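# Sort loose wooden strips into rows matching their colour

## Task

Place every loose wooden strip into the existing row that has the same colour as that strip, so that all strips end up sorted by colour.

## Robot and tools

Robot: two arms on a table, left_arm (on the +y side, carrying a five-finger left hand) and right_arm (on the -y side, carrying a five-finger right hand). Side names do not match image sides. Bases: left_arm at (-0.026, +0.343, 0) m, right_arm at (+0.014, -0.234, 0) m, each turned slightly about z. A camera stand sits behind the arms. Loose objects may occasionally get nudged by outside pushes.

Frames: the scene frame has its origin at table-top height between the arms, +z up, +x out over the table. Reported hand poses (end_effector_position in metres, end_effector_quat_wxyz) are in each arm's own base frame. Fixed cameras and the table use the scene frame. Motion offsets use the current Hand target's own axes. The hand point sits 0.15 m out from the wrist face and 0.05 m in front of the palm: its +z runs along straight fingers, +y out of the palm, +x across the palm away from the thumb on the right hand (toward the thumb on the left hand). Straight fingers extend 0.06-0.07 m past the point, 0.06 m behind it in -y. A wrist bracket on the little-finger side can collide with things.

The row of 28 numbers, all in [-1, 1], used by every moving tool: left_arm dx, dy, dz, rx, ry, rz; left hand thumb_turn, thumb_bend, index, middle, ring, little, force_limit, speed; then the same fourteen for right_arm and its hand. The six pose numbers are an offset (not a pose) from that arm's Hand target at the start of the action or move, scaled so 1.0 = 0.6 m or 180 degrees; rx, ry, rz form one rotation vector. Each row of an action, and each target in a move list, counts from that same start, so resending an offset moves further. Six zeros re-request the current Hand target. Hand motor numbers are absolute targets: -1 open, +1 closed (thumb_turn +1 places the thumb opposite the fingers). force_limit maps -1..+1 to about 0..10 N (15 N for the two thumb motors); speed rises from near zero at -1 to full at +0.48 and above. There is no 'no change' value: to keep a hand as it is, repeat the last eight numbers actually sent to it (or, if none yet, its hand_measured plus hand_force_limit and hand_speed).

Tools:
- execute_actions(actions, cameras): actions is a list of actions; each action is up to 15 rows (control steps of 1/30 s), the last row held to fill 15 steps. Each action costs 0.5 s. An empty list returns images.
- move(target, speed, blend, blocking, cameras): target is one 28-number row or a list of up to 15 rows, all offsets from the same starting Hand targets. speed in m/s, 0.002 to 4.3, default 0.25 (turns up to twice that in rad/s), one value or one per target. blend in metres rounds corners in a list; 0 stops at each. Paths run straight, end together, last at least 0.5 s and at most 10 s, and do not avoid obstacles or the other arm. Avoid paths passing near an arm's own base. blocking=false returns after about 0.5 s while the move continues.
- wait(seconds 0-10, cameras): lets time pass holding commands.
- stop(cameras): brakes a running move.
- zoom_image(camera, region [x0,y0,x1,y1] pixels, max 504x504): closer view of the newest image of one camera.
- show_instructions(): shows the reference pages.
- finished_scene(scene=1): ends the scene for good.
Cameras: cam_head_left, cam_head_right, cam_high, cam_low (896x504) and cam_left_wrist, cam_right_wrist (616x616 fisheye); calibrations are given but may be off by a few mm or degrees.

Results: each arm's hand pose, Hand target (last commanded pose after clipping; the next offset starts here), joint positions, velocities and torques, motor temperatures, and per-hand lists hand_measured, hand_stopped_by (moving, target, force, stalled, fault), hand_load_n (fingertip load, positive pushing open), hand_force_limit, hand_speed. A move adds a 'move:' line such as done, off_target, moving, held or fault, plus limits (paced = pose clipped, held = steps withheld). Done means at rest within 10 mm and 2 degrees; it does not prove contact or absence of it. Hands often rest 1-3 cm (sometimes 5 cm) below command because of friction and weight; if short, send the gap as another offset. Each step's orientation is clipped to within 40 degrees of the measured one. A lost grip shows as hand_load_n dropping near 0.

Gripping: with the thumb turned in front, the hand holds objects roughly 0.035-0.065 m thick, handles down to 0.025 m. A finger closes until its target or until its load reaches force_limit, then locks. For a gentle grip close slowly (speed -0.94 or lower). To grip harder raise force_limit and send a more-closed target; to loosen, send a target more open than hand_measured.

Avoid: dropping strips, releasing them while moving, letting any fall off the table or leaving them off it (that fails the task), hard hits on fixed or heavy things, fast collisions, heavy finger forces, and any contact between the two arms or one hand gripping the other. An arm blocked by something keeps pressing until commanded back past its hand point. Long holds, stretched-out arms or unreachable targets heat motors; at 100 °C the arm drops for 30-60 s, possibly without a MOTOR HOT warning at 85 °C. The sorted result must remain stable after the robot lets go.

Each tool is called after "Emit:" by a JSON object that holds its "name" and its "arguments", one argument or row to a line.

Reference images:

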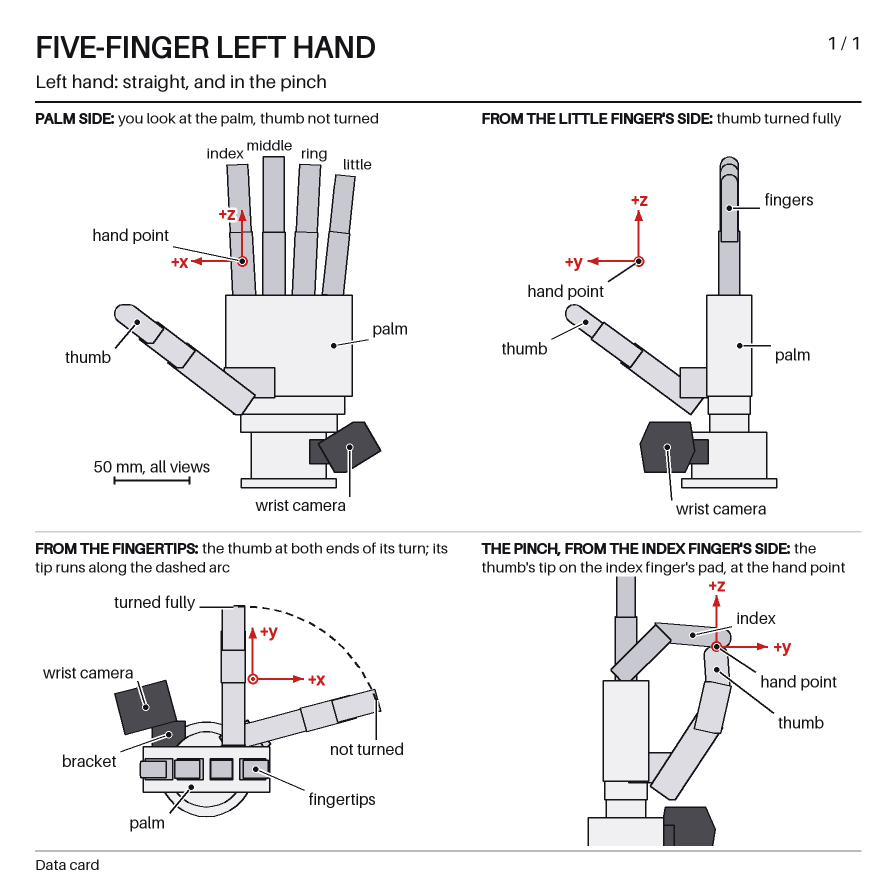

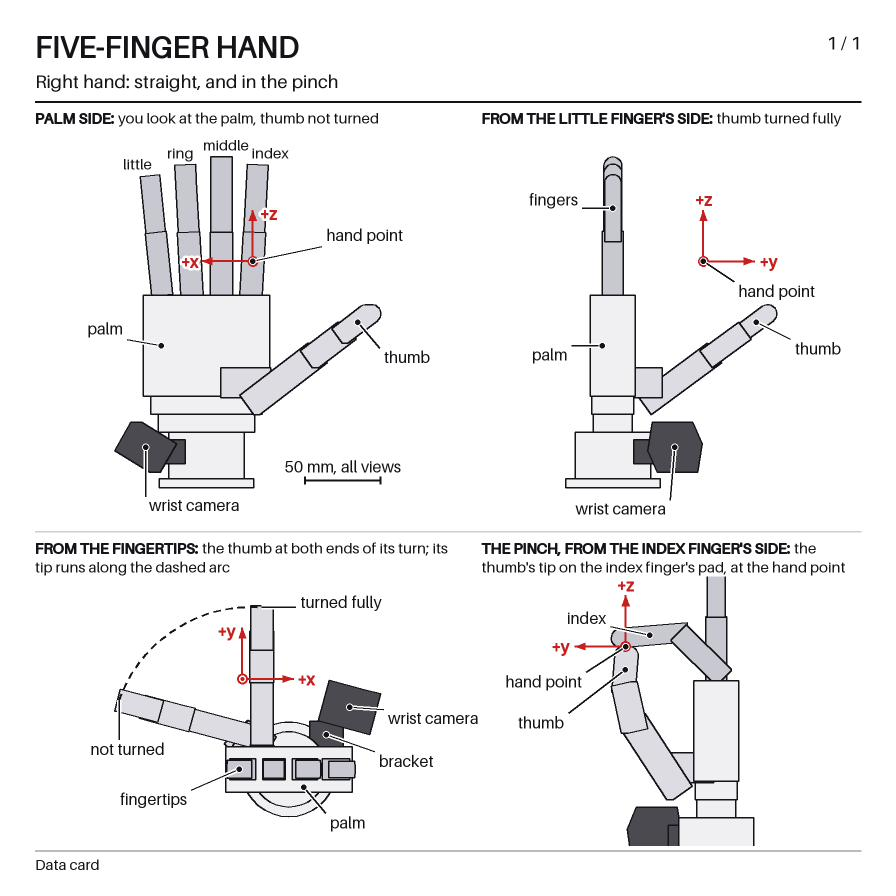

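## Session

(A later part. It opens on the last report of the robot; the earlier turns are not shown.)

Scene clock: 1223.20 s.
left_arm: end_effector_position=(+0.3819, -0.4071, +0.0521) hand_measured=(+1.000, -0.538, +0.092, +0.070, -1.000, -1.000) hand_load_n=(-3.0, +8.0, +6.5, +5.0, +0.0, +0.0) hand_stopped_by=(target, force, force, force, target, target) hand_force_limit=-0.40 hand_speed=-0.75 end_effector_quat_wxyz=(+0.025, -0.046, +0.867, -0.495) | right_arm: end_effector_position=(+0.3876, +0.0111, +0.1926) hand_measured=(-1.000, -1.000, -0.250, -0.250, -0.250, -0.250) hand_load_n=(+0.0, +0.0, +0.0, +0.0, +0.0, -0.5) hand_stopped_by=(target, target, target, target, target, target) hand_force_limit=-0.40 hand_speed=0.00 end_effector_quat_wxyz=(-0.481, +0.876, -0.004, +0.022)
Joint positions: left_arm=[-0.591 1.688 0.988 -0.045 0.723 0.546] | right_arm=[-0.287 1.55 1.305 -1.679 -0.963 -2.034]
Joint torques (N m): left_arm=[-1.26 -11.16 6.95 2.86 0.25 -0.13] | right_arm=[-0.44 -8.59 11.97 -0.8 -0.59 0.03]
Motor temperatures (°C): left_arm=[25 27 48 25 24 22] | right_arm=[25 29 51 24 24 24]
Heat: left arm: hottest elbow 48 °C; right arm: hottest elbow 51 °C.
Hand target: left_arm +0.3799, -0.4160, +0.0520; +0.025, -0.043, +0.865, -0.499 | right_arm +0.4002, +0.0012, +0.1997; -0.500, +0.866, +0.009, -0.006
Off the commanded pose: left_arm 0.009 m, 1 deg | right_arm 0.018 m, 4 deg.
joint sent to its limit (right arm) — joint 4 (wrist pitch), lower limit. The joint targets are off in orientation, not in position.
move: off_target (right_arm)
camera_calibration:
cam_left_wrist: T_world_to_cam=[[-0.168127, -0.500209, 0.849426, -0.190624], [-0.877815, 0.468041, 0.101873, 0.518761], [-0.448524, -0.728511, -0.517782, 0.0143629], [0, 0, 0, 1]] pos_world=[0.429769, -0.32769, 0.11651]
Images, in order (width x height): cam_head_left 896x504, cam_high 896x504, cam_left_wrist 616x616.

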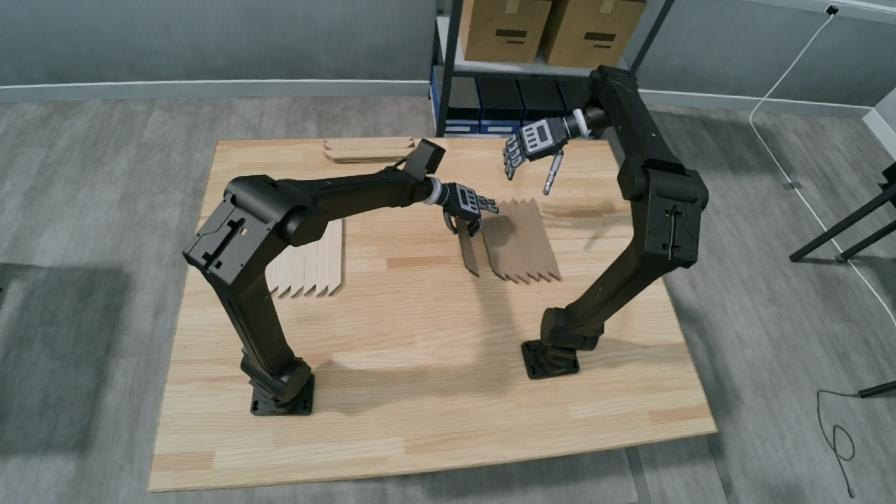

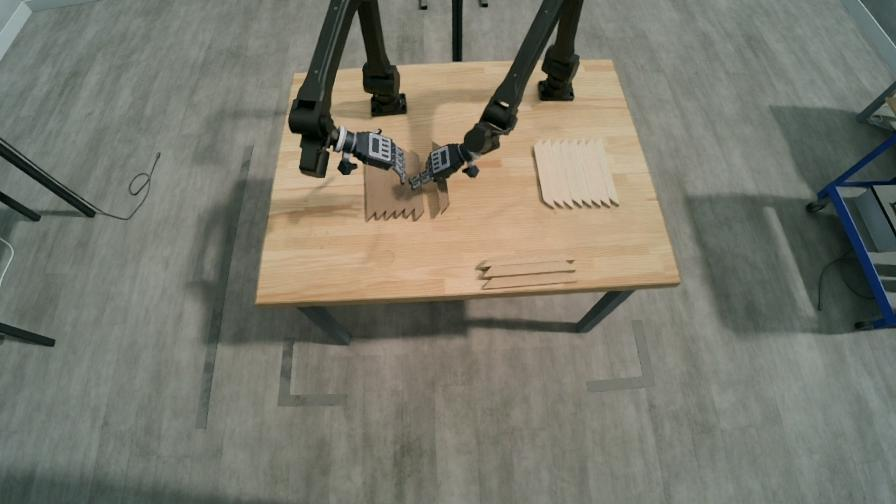

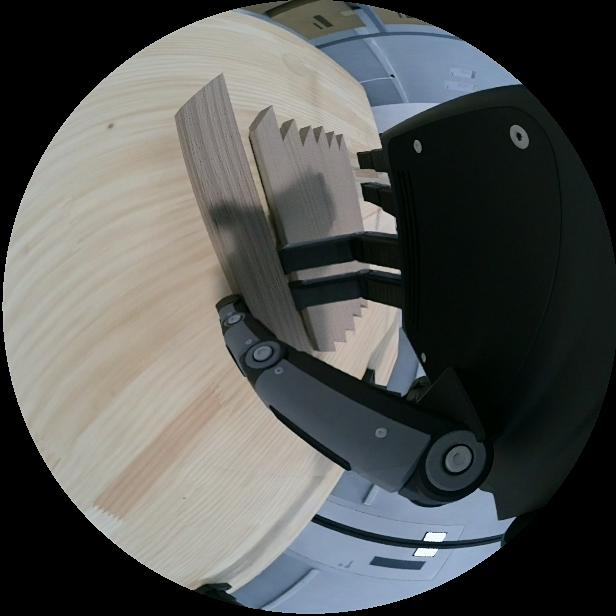

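Emit:
{"name": "move", "arguments": {
  "target": [0.012,0.0423,0.0365,0,0,0,1,-0.3,0.2,0.2,-1,-1,-0.4,-0.75,0,0,0,0,0,0,-1,-1,-0.25,-0.25,-0.25,-0.25,-0.4,0],
  "speed": 0.05,
  "cameras": ["cam_head_left","cam_left_wrist","cam_high"]
}}

Emit:
{"name": "zoom_image", "arguments": {
  "camera": "cam_head_left",
  "region": [400, 180, 580, 310]
}}

Emit:
{"name": "zoom_image", "arguments": {
  "camera": "cam_high",
  "region": [350, 130, 480, 230]
}}

Scene clock: 1253.77 s.
left_arm: end_effector_position=(+0.3771, -0.4150, +0.0223) hand_measured=(+1.000, -0.538, +0.092, +0.070, -1.000, -1.000) hand_load_n=(-3.0, +8.0, +6.5, +5.0, +0.0, +0.0) hand_stopped_by=(target, force, force, force, target, target) hand_force_limit=-0.40 hand_speed=-0.75 end_effector_quat_wxyz=(+0.028, -0.044, +0.866, -0.497) | right_arm: end_effector_position=(+0.3876, +0.0111, +0.1926) hand_measured=(-1.000, -1.000, -0.250, -0.250, -0.250, -0.250) hand_load_n=(+0.0, +0.0, +0.0, +0.0, +0.0, +0.0) hand_stopped_by=(target, target, target, target, target, target) hand_force_limit=-0.40 hand_speed=0.00 end_effector_quat_wxyz=(-0.481, +0.876, -0.004, +0.022)
Joint positions: left_arm=[-0.61 1.744 0.959 0.059 0.708 0.53] | right_arm=[-0.287 1.55 1.305 -1.679 -0.963 -2.034]
Joint torques (N m): left_arm=[-1.38 -11.28 6.39 2.88 0.23 -0.17] | right_arm=[-0.5 -8.59 11.93 -0.8 -0.59 0.02]
Heat: left arm: hottest elbow 45 °C; right arm: hottest elbow 53 °C.
Hand target: left_arm +0.3733, -0.4229, +0.0190; +0.025, -0.043, +0.865, -0.499 | right_arm +0.4002, +0.0012, +0.1997; -0.500, +0.866, +0.009, -0.006
Off the commanded pose: left_arm 0.009 m, 1 deg | right_arm 0.018 m, 4 deg.
joint sent to its limit (right arm) — joint 4 (wrist pitch), lower limit. The joint targets are off in orientation, not in position.
move: off_target (right_arm)
camera_calibration:
cam_left_wrist: T_world_to_cam=[[-0.173614, -0.497315, 0.850021, -0.166872], [-0.878363, 0.468518, 0.0947093, 0.521836], [-0.445351, -0.730184, -0.518165, -0.0108333], [0, 0, 0, 1]] pos_world=[0.424565, -0.335388, 0.0868082]
Images, in order (width x height): cam_head_left 896x504, cam_high 896x504, cam_left_wrist 616x616.

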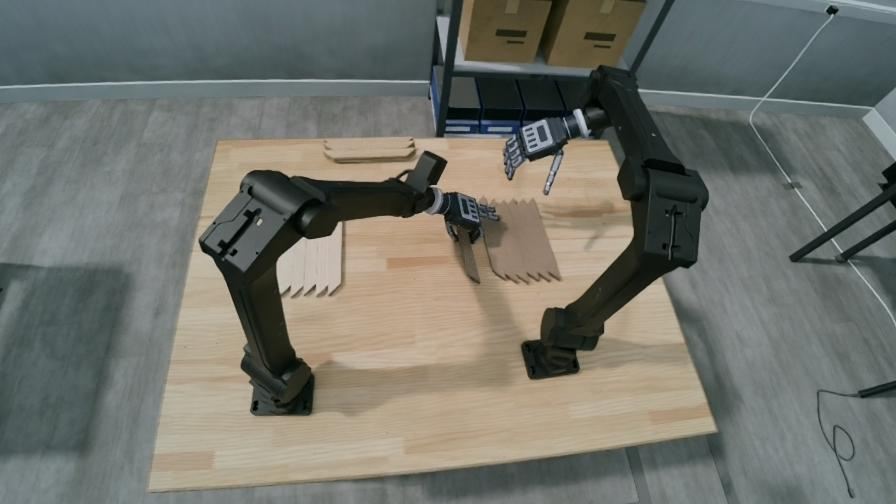

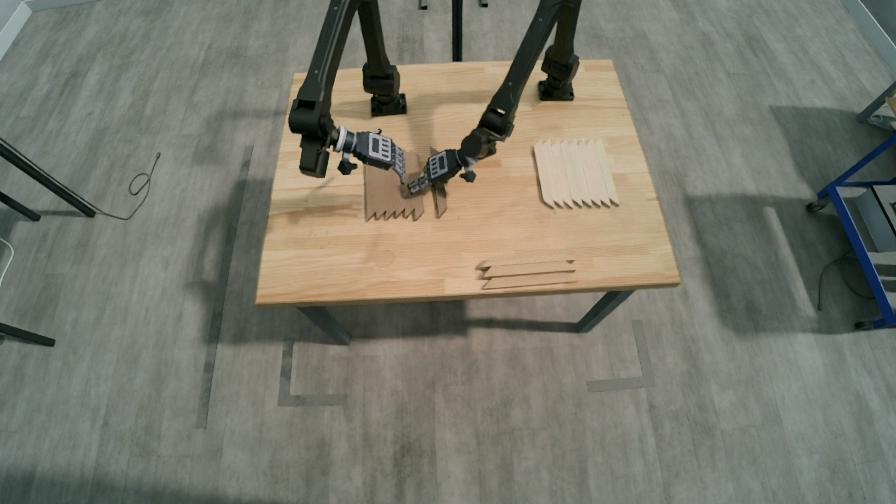

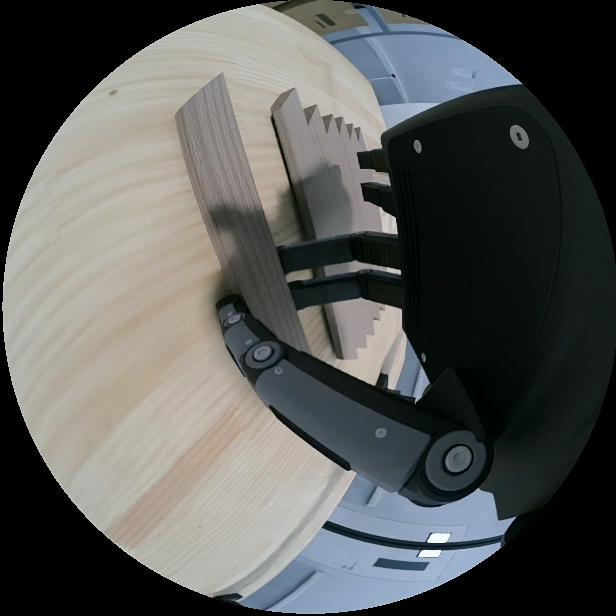

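Scaled by 2.800 from the camera's 896x504 image, which has a finer 1280x720 frame.

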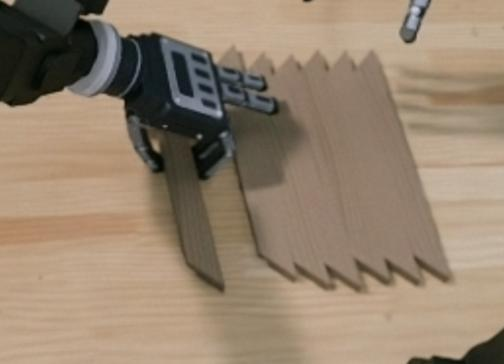

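Scaled by 3.877 from the camera's 896x504 image, which has a finer 1280x720 frame.

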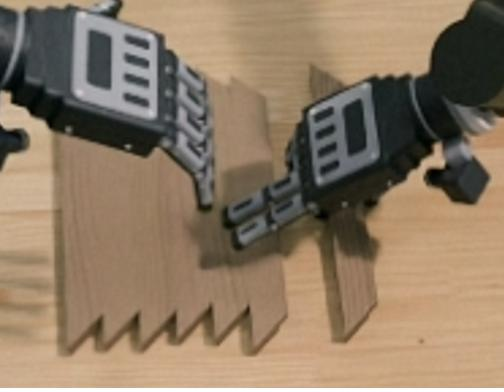

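Emit:
{"name": "move", "arguments": {
  "target": [
    [0,0,0,0,0,0,1,-0.7,-0.25,-0.25,-1,-1,-0.4,-0.7,0,0,0,0,0,0,-1,-1,-0.25,-0.25,-0.25,-0.25,-0.4,0],
    [0,-0.101,-0.0583,0,0,0,1,-0.7,-0.25,-0.25,-1,-1,-0.4,-0.7,0,0,0,0,0,0,-1,-1,-0.25,-0.25,-0.25,-0.25,-0.4,0],
    [-0.0198,0.039,-0.4008,0,0,0,1,-0.7,-0.25,-0.25,-1,-1,-0.4,-0.7,0,0,0,0,0,0,-1,-1,-0.25,-0.25,-0.25,-0.25,-0.4,0],
    [-0.0198,0.039,-0.4008,0,0,0,1,-0.7,-0.25,-0.25,-1,-1,-0.4,-0.7,-0.1595,0.0348,0.2718,0,0,0,-1,-1,-0.25,-0.25,-0.25,-0.25,-0.4,0],
    [-0.0198,0.039,-0.4008,0,0,0,1,-0.7,-0.25,-0.25,-1,-1,-0.4,-0.7,-0.1717,0.1613,0.3378,0,0,0,-1,-1,-0.25,-0.25,-0.25,-0.25,-0.4,0]
  ],
  "speed": [0.08,0.08,0.2,0.15,0.1],
  "blend": [0,0,0.02,0.02,0],
  "cameras": ["cam_head_left","cam_right_wrist","cam_high"]
}}

Emit:
{"name": "zoom_image", "arguments": {
  "camera": "cam_head_left",
  "region": [400, 180, 580, 310]
}}

Scene clock: 1298.07 s.
left_arm: end_effector_position=(+0.3490, -0.2043, +0.1060) hand_measured=(+1.000, -0.700, -0.250, -0.250, -1.000, -1.000) hand_load_n=(+0.0, +0.0, +0.0, +0.0, +0.0, +0.0) hand_stopped_by=(target, target, target, target, target, target) hand_force_limit=-0.40 hand_speed=-0.70 end_effector_quat_wxyz=(+0.008, -0.052, +0.867, -0.495) | right_arm: end_effector_position=(+0.2981, +0.1244, +0.0218) hand_measured=(-1.000, -1.000, -0.250, -0.250, -0.250, -0.250) hand_load_n=(+0.0, +0.0, +0.0, -0.5, +0.0, +0.0) hand_stopped_by=(target, target, target, target, target, target) hand_force_limit=-0.40 hand_speed=0.00 end_effector_quat_wxyz=(-0.501, +0.865, +0.013, +0.003)
Joint positions: left_arm=[-0.172 1.385 0.86 -0.652 0.987 1.066] | right_arm=[-0.039 1.501 0.723 -0.876 -1.047 -1.689]
Joint torques (N m): left_arm=[0.62 -7.82 9.33 0.9 0.85 0.1] | right_arm=[1.08 -6.3 5.6 0.38 -0.72 0.03]
Motor temperatures (°C): left_arm=[25 28 42 25 24 22] | right_arm=[25 29 53 24 24 24]
Heat: left arm: hottest elbow 42 °C; right arm: hottest elbow 53 °C.
Hand target: left_arm +0.3633, -0.2029, +0.1191; +0.025, -0.043, +0.865, -0.499 | right_arm +0.2943, +0.1262, +0.0146; -0.500, +0.866, +0.009, -0.006
Off the commanded pose: left_arm 0.019 m, 2 deg | right_arm 0.008 m, 1 deg.
move: off_target (left_arm)
camera_calibration:
cam_right_wrist: T_world_to_cam=[[0.323538, -0.47272, -0.81967, -0.0234139], [-0.782704, -0.620471, 0.0488902, 0.303515], [-0.531693, 0.625741, -0.570746, 0.205948], [0, 0, 0, 1]] pos_world=[0.354638, 0.0483837, 0.0835132]
Images, in order (width x height): cam_head_left 896x504, cam_high 896x504, cam_right_wrist 616x616.

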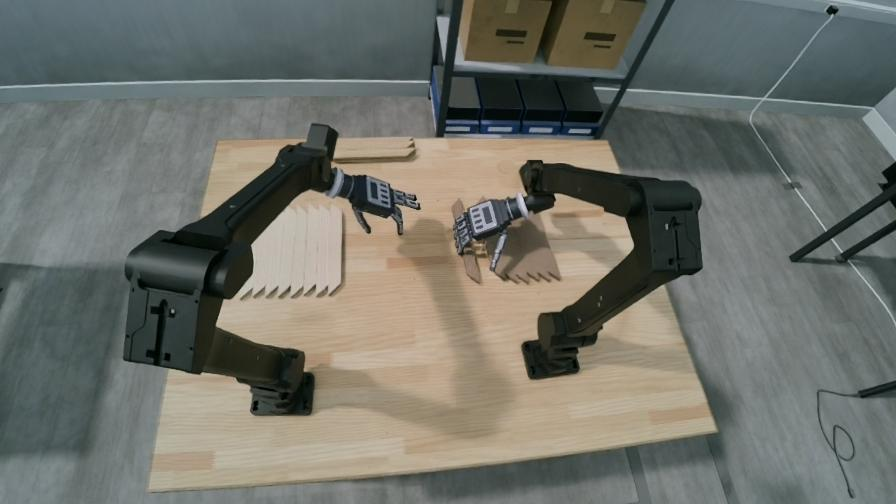

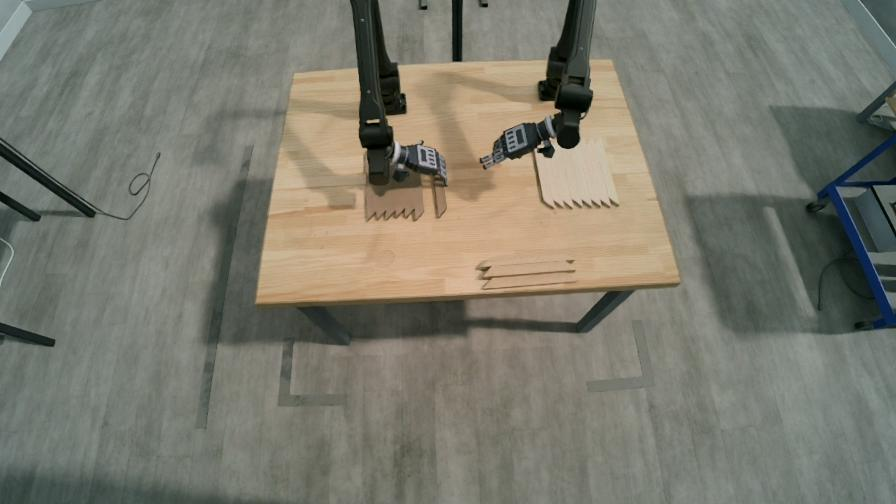

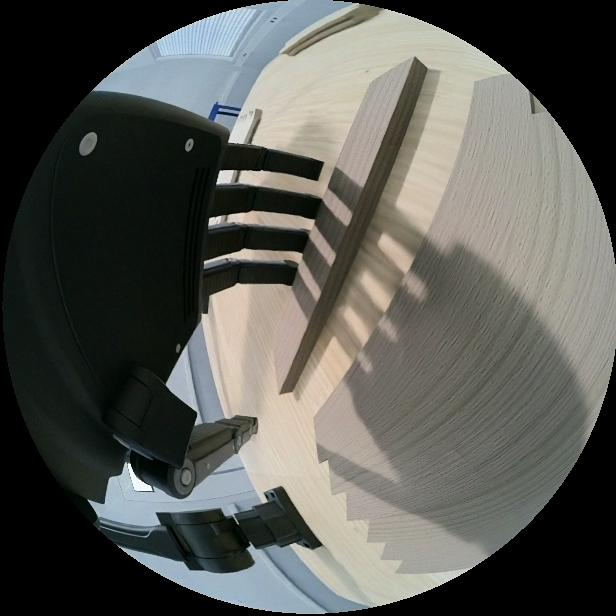

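Scaled by 2.800 from the camera's 896x504 image, which has a finer 1280x720 frame.

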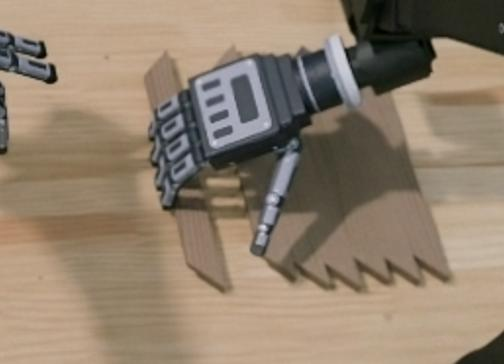

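Emit:
{"name": "move", "arguments": {
  "target": [
    [0,0,0,0,0,0,1,-0.7,-0.25,-0.25,-1,-1,-0.4,-0.7,0.0158,0.0237,-0.0445,0,0,0,-1,-1,-0.25,-0.25,-0.25,-0.25,-0.4,0],
    [0,0,0,0,0,0,1,-0.7,-0.25,-0.25,-1,-1,-0.4,-0.7,0.0267,0.0448,-0.0845,0,0,0,-1,-1,-0.25,-0.25,-0.25,-0.25,-0.4,0]
  ],
  "speed": 0.04,
  "blend": [0.01,0],
  "cameras": ["cam_head_left","cam_right_wrist","cam_high"]
}}

Emit:
{"name": "zoom_image", "arguments": {
  "camera": "cam_head_left",
  "region": [400, 180, 580, 310]
}}

Emit:
{"name": "zoom_image", "arguments": {
  "camera": "cam_high",
  "region": [350, 130, 480, 230]
}}

Scene clock: 1313.87 s.
left_arm: end_effector_position=(+0.3490, -0.2043, +0.1060) hand_measured=(+1.000, -0.700, -0.250, -0.250, -1.000, -1.000) hand_load_n=(+0.0, +0.0, +0.0, +0.0, +0.0, +0.0) hand_stopped_by=(target, target, target, target, target, target) hand_force_limit=-0.40 hand_speed=-0.70 end_effector_quat_wxyz=(+0.008, -0.052, +0.867, -0.495) | right_arm: end_effector_position=(+0.2949, +0.0808, +0.0180) hand_measured=(-1.000, -1.000, -0.250, -0.250, -0.250, -0.250) hand_load_n=(+0.0, +0.0, +2.0, +1.0, +0.0, +0.0) hand_stopped_by=(target, target, target, target, target, target) hand_force_limit=-0.40 hand_speed=0.00 end_effector_quat_wxyz=(-0.506, +0.862, +0.007, -0.016)
Joint positions: left_arm=[-0.172 1.385 0.86 -0.652 0.987 1.066] | right_arm=[-0.172 1.593 0.793 -1.134 -1.023 -1.966]
Joint torques (N m): left_arm=[0.62 -8 9.29 0.9 0.84 0.11] | right_arm=[-1.08 -6.71 8.76 -0.58 -0.11 -0.16]
Motor temperatures (°C): left_arm=[25 27 44 25 24 22] | right_arm=[25 29 48 24 24 24]
Heat: left arm: hottest elbow 44 °C; right arm: hottest elbow 48 °C.
Hand target: left_arm +0.3633, -0.2029, +0.1191; +0.025, -0.043, +0.865, -0.499 | right_arm +0.3117, +0.0692, +0.0167; -0.500, +0.866, +0.009, -0.006
Off the commanded pose: left_arm 0.019 m, 2 deg | right_arm 0.020 m, 1 deg.
move: off_target (left_arm, right_arm)
camera_calibration:
cam_right_wrist: T_world_to_cam=[[0.294661, -0.459839, -0.837689, -0.0383279], [-0.774219, -0.628718, 0.0727912, 0.271877], [-0.560142, 0.627106, -0.541275, 0.237197], [0, 0, 0, 1]] pos_world=[0.35465, 0.0045613, 0.0764918]
Images, in order (width x height): cam_head_left 896x504, cam_high 896x504, cam_right_wrist 616x616.

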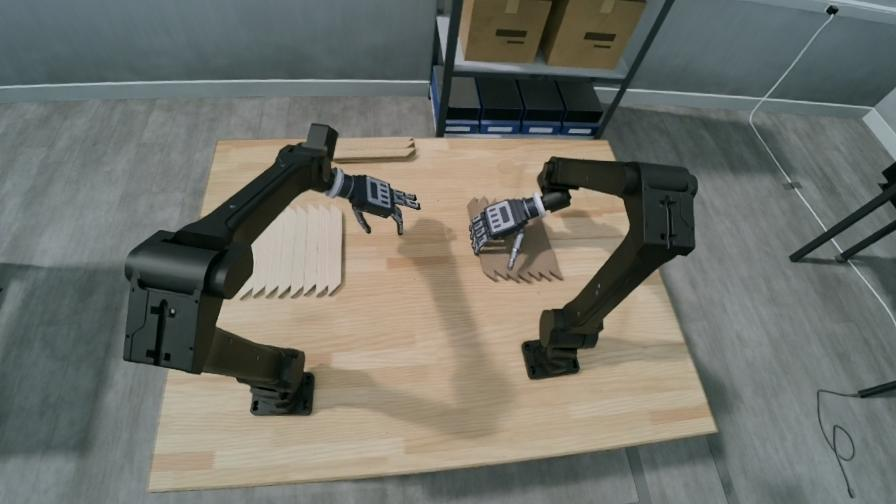

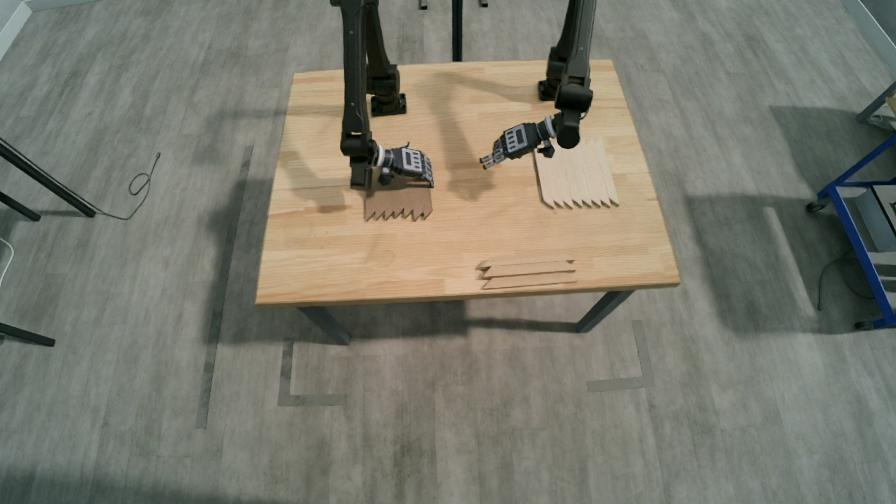

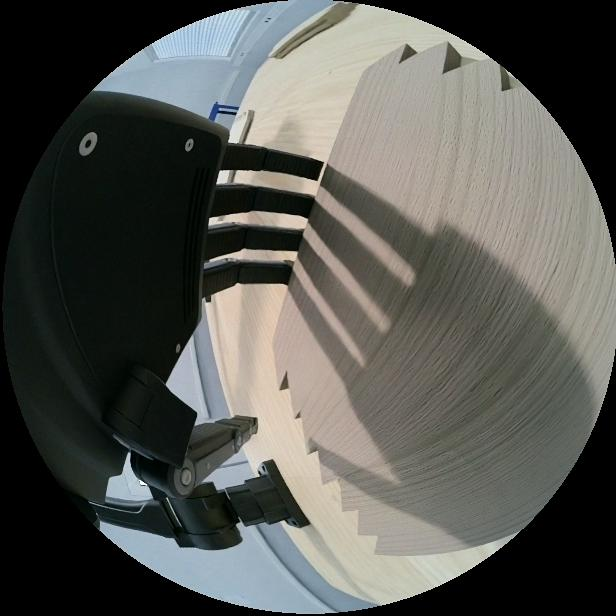

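Scaled by 2.800 from the camera's 896x504 image, which has a finer 1280x720 frame.

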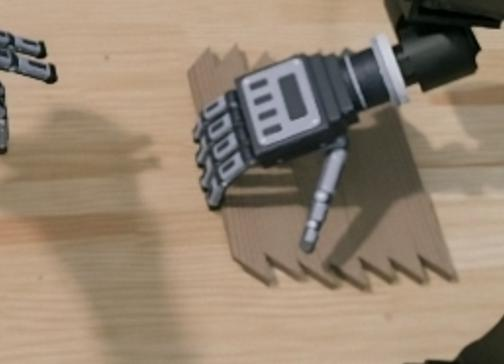

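Scaled by 3.877 from the camera's 896x504 image, which has a finer 1280x720 frame.

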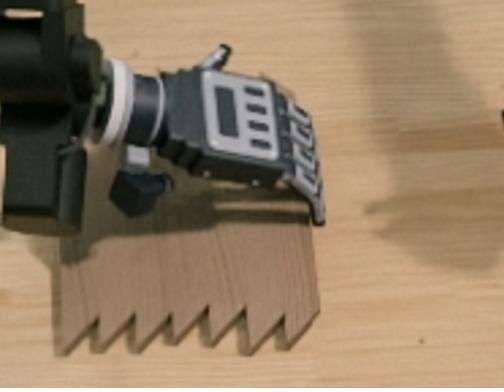

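Emit:
{"name": "move", "arguments": {
  "target": [
    [0,0,0,0,0,0,1,-0.7,-0.25,-0.25,-1,-1,-0.4,-0.7,-0.0173,-0.0343,0.046,0,0,0,-1,-1,-0.25,-0.25,-0.25,-0.25,-0.4,0],
    [0,0,0,0,0,0,1,-0.7,-0.25,-0.25,-1,-1,-0.4,-0.7,-0.0173,-0.121,-0.004,0,0,0,-1,-1,-0.25,-0.25,-0.25,-0.25,-0.4,0],
    [-0.03,-0.16,-0.35,0,0,0,1,-0.7,-0.25,-0.25,-1,-1,-0.4,-0.7,0.0,-0.35,-0.3,0,0,0,-1,-1,-0.25,-0.25,-0.25,-0.25,-0.4,0]
  ],
  "speed": [0.08,0.12,0.2],
  "cameras": ["all"]
}}

Emit:
{"name": "zoom_image", "arguments": {
  "camera": "cam_head_left",
  "region": [300, 125, 440, 175]
}}

Emit:
{"name": "zoom_image", "arguments": {
  "camera": "cam_high",
  "region": [350, 130, 650, 310]
}}

Emit:
{"name": "zoom_image", "arguments": {
  "camera": "cam_low",
  "region": [220, 265, 340, 335]
}}

Emit:
{"name": "zoom_image", "arguments": {
  "camera": "cam_low",
  "region": [280, 260, 540, 370]
}}

Scene clock: 1340.37 s.
left_arm: end_effector_position=(+0.3560, -0.0747, +0.2941) hand_measured=(+1.000, -0.700, -0.250, -0.250, -1.000, -1.000) hand_load_n=(+0.0, +0.0, +0.0, +0.0, +0.0, +0.0) hand_stopped_by=(target, target, target, target, target, target) hand_force_limit=-0.40 hand_speed=-0.70 end_effector_quat_wxyz=(+0.025, -0.063, +0.866, -0.496) | right_arm: end_effector_position=(+0.3056, +0.0263, +0.2707) hand_measured=(-1.000, -1.000, -0.250, -0.250, -0.250, -0.250) hand_load_n=(+0.0, +0.0, +0.0, +0.0, +0.0, +0.0) hand_stopped_by=(target, target, target, target, target, target) hand_force_limit=-0.40 hand_speed=0.00 end_effector_quat_wxyz=(-0.445, +0.891, -0.050, +0.077)
Joint positions: left_arm=[0.176 1.34 1.348 -1.668 1.037 1.653] | right_arm=[-0.303 1.184 1.193 -1.681 -0.933 -1.812]
Joint torques (N m): left_arm=[0.73 -6.71 10.78 0.17 0.65 0.14] | right_arm=[-0.62 -5.83 12.55 -0.39 -0.67 0.01]
Heat: left arm: hottest elbow 46 °C; right arm: hottest elbow 47 °C.
Hand target: left_arm +0.3681, -0.0679, +0.3073; +0.025, -0.043, +0.865, -0.499 | right_arm +0.3129, +0.0183, +0.2885; -0.500, +0.866, +0.009, -0.006
Off the commanded pose: left_arm 0.019 m, 2 deg | right_arm 0.021 m, 14 deg.
joint sent to its limit (left arm) — joint 4 (wrist pitch), lower limit. The joint targets are off in orientation, not in position.
joint sent to its limit (right arm) — joint 4 (wrist pitch), lower limit. The joint targets are off in orientation, not in position.
move: off_target (left_arm, right_arm)
camera_calibration:
cam_left_wrist: T_world_to_cam=[[-0.138017, -0.502161, 0.853689, -0.246461], [-0.889354, 0.442176, 0.116316, 0.313743], [-0.43589, -0.743179, -0.507627, 0.361691], [0, 0, 0, 1]] pos_world=[0.402671, 0.00630826, 0.357511]
cam_right_wrist: T_world_to_cam=[[0.272921, -0.622469, -0.733516, 0.127804], [-0.88688, -0.458233, 0.0588778, 0.261161], [-0.372771, 0.634472, -0.677117, 0.393412], [0, 0, 0, 1]] pos_world=[0.34339, -0.0503825, 0.344755]

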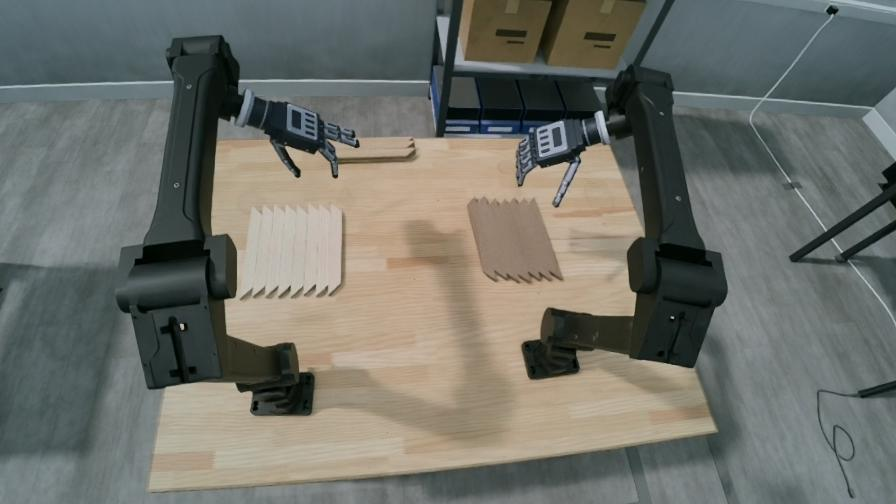

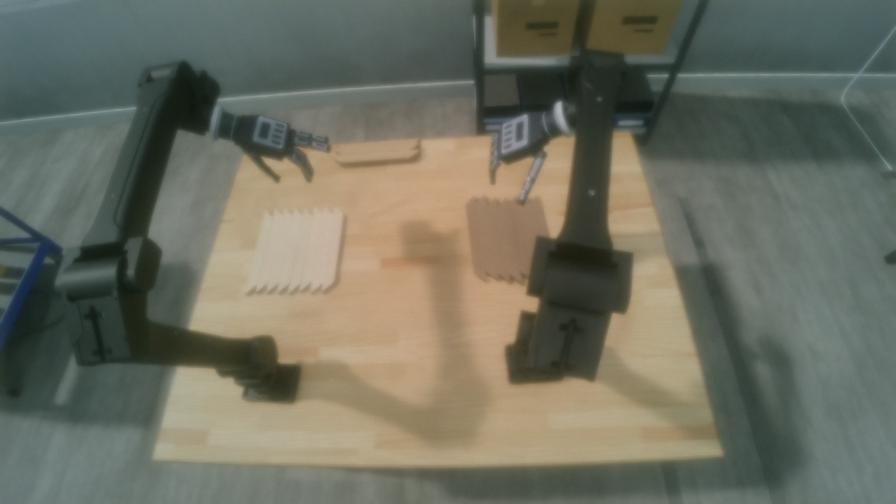

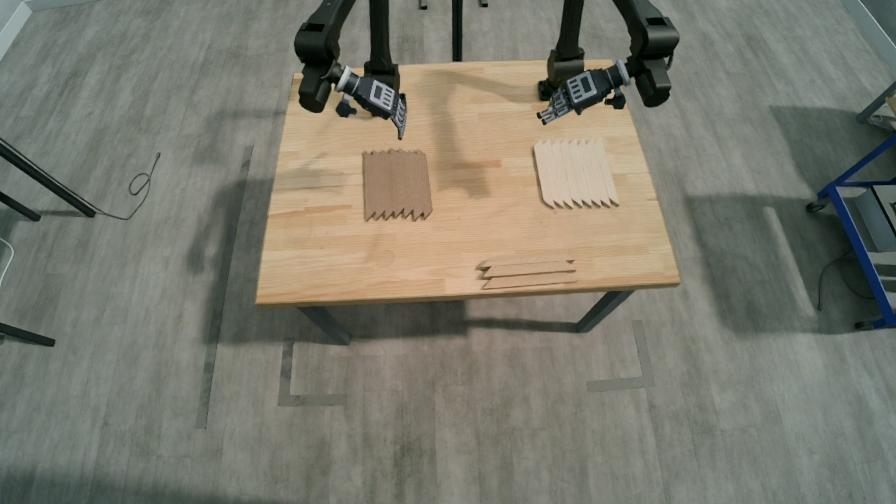

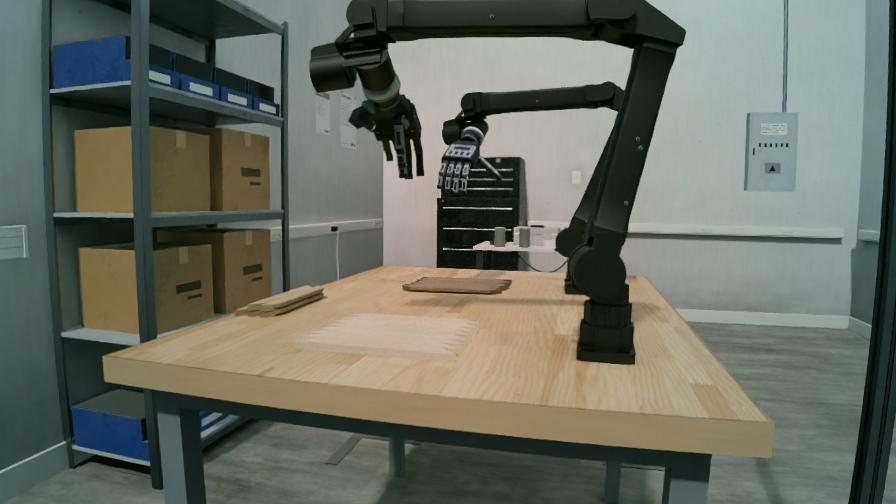

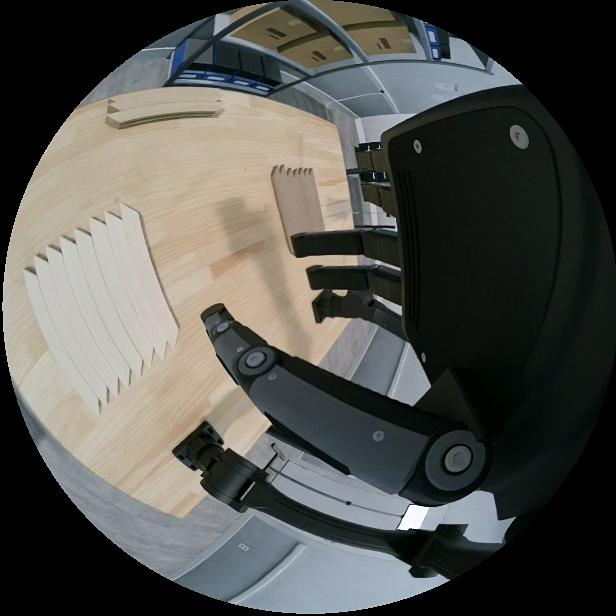

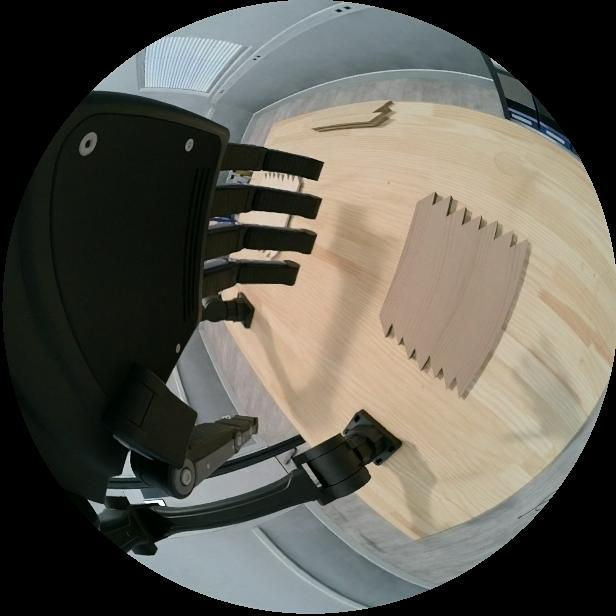

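Scaled by 3.600 from the camera's 896x504 image, which has a finer 1280x720 frame.

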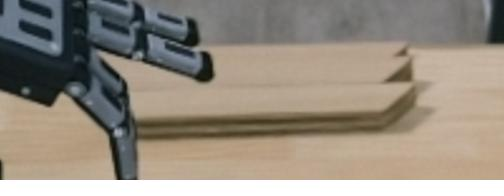

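Scaled by 1.680 from the camera's 896x504 image, which has a finer 1280x720 frame.

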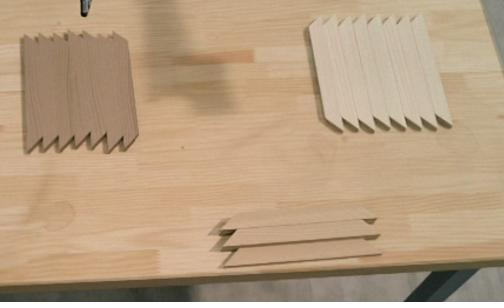

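Scaled by 4.200 from the camera's 896x504 image, which has a finer 1280x720 frame.

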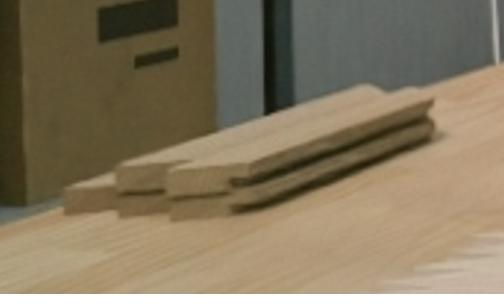

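Scaled by 1.938 from the camera's 896x504 image, which has a finer 1280x720 frame.

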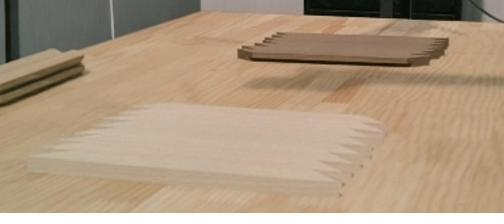

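Emit:
{"name": "finished_scene", "arguments": {
  "scene": 1
}}

The scene is finished: the task was done.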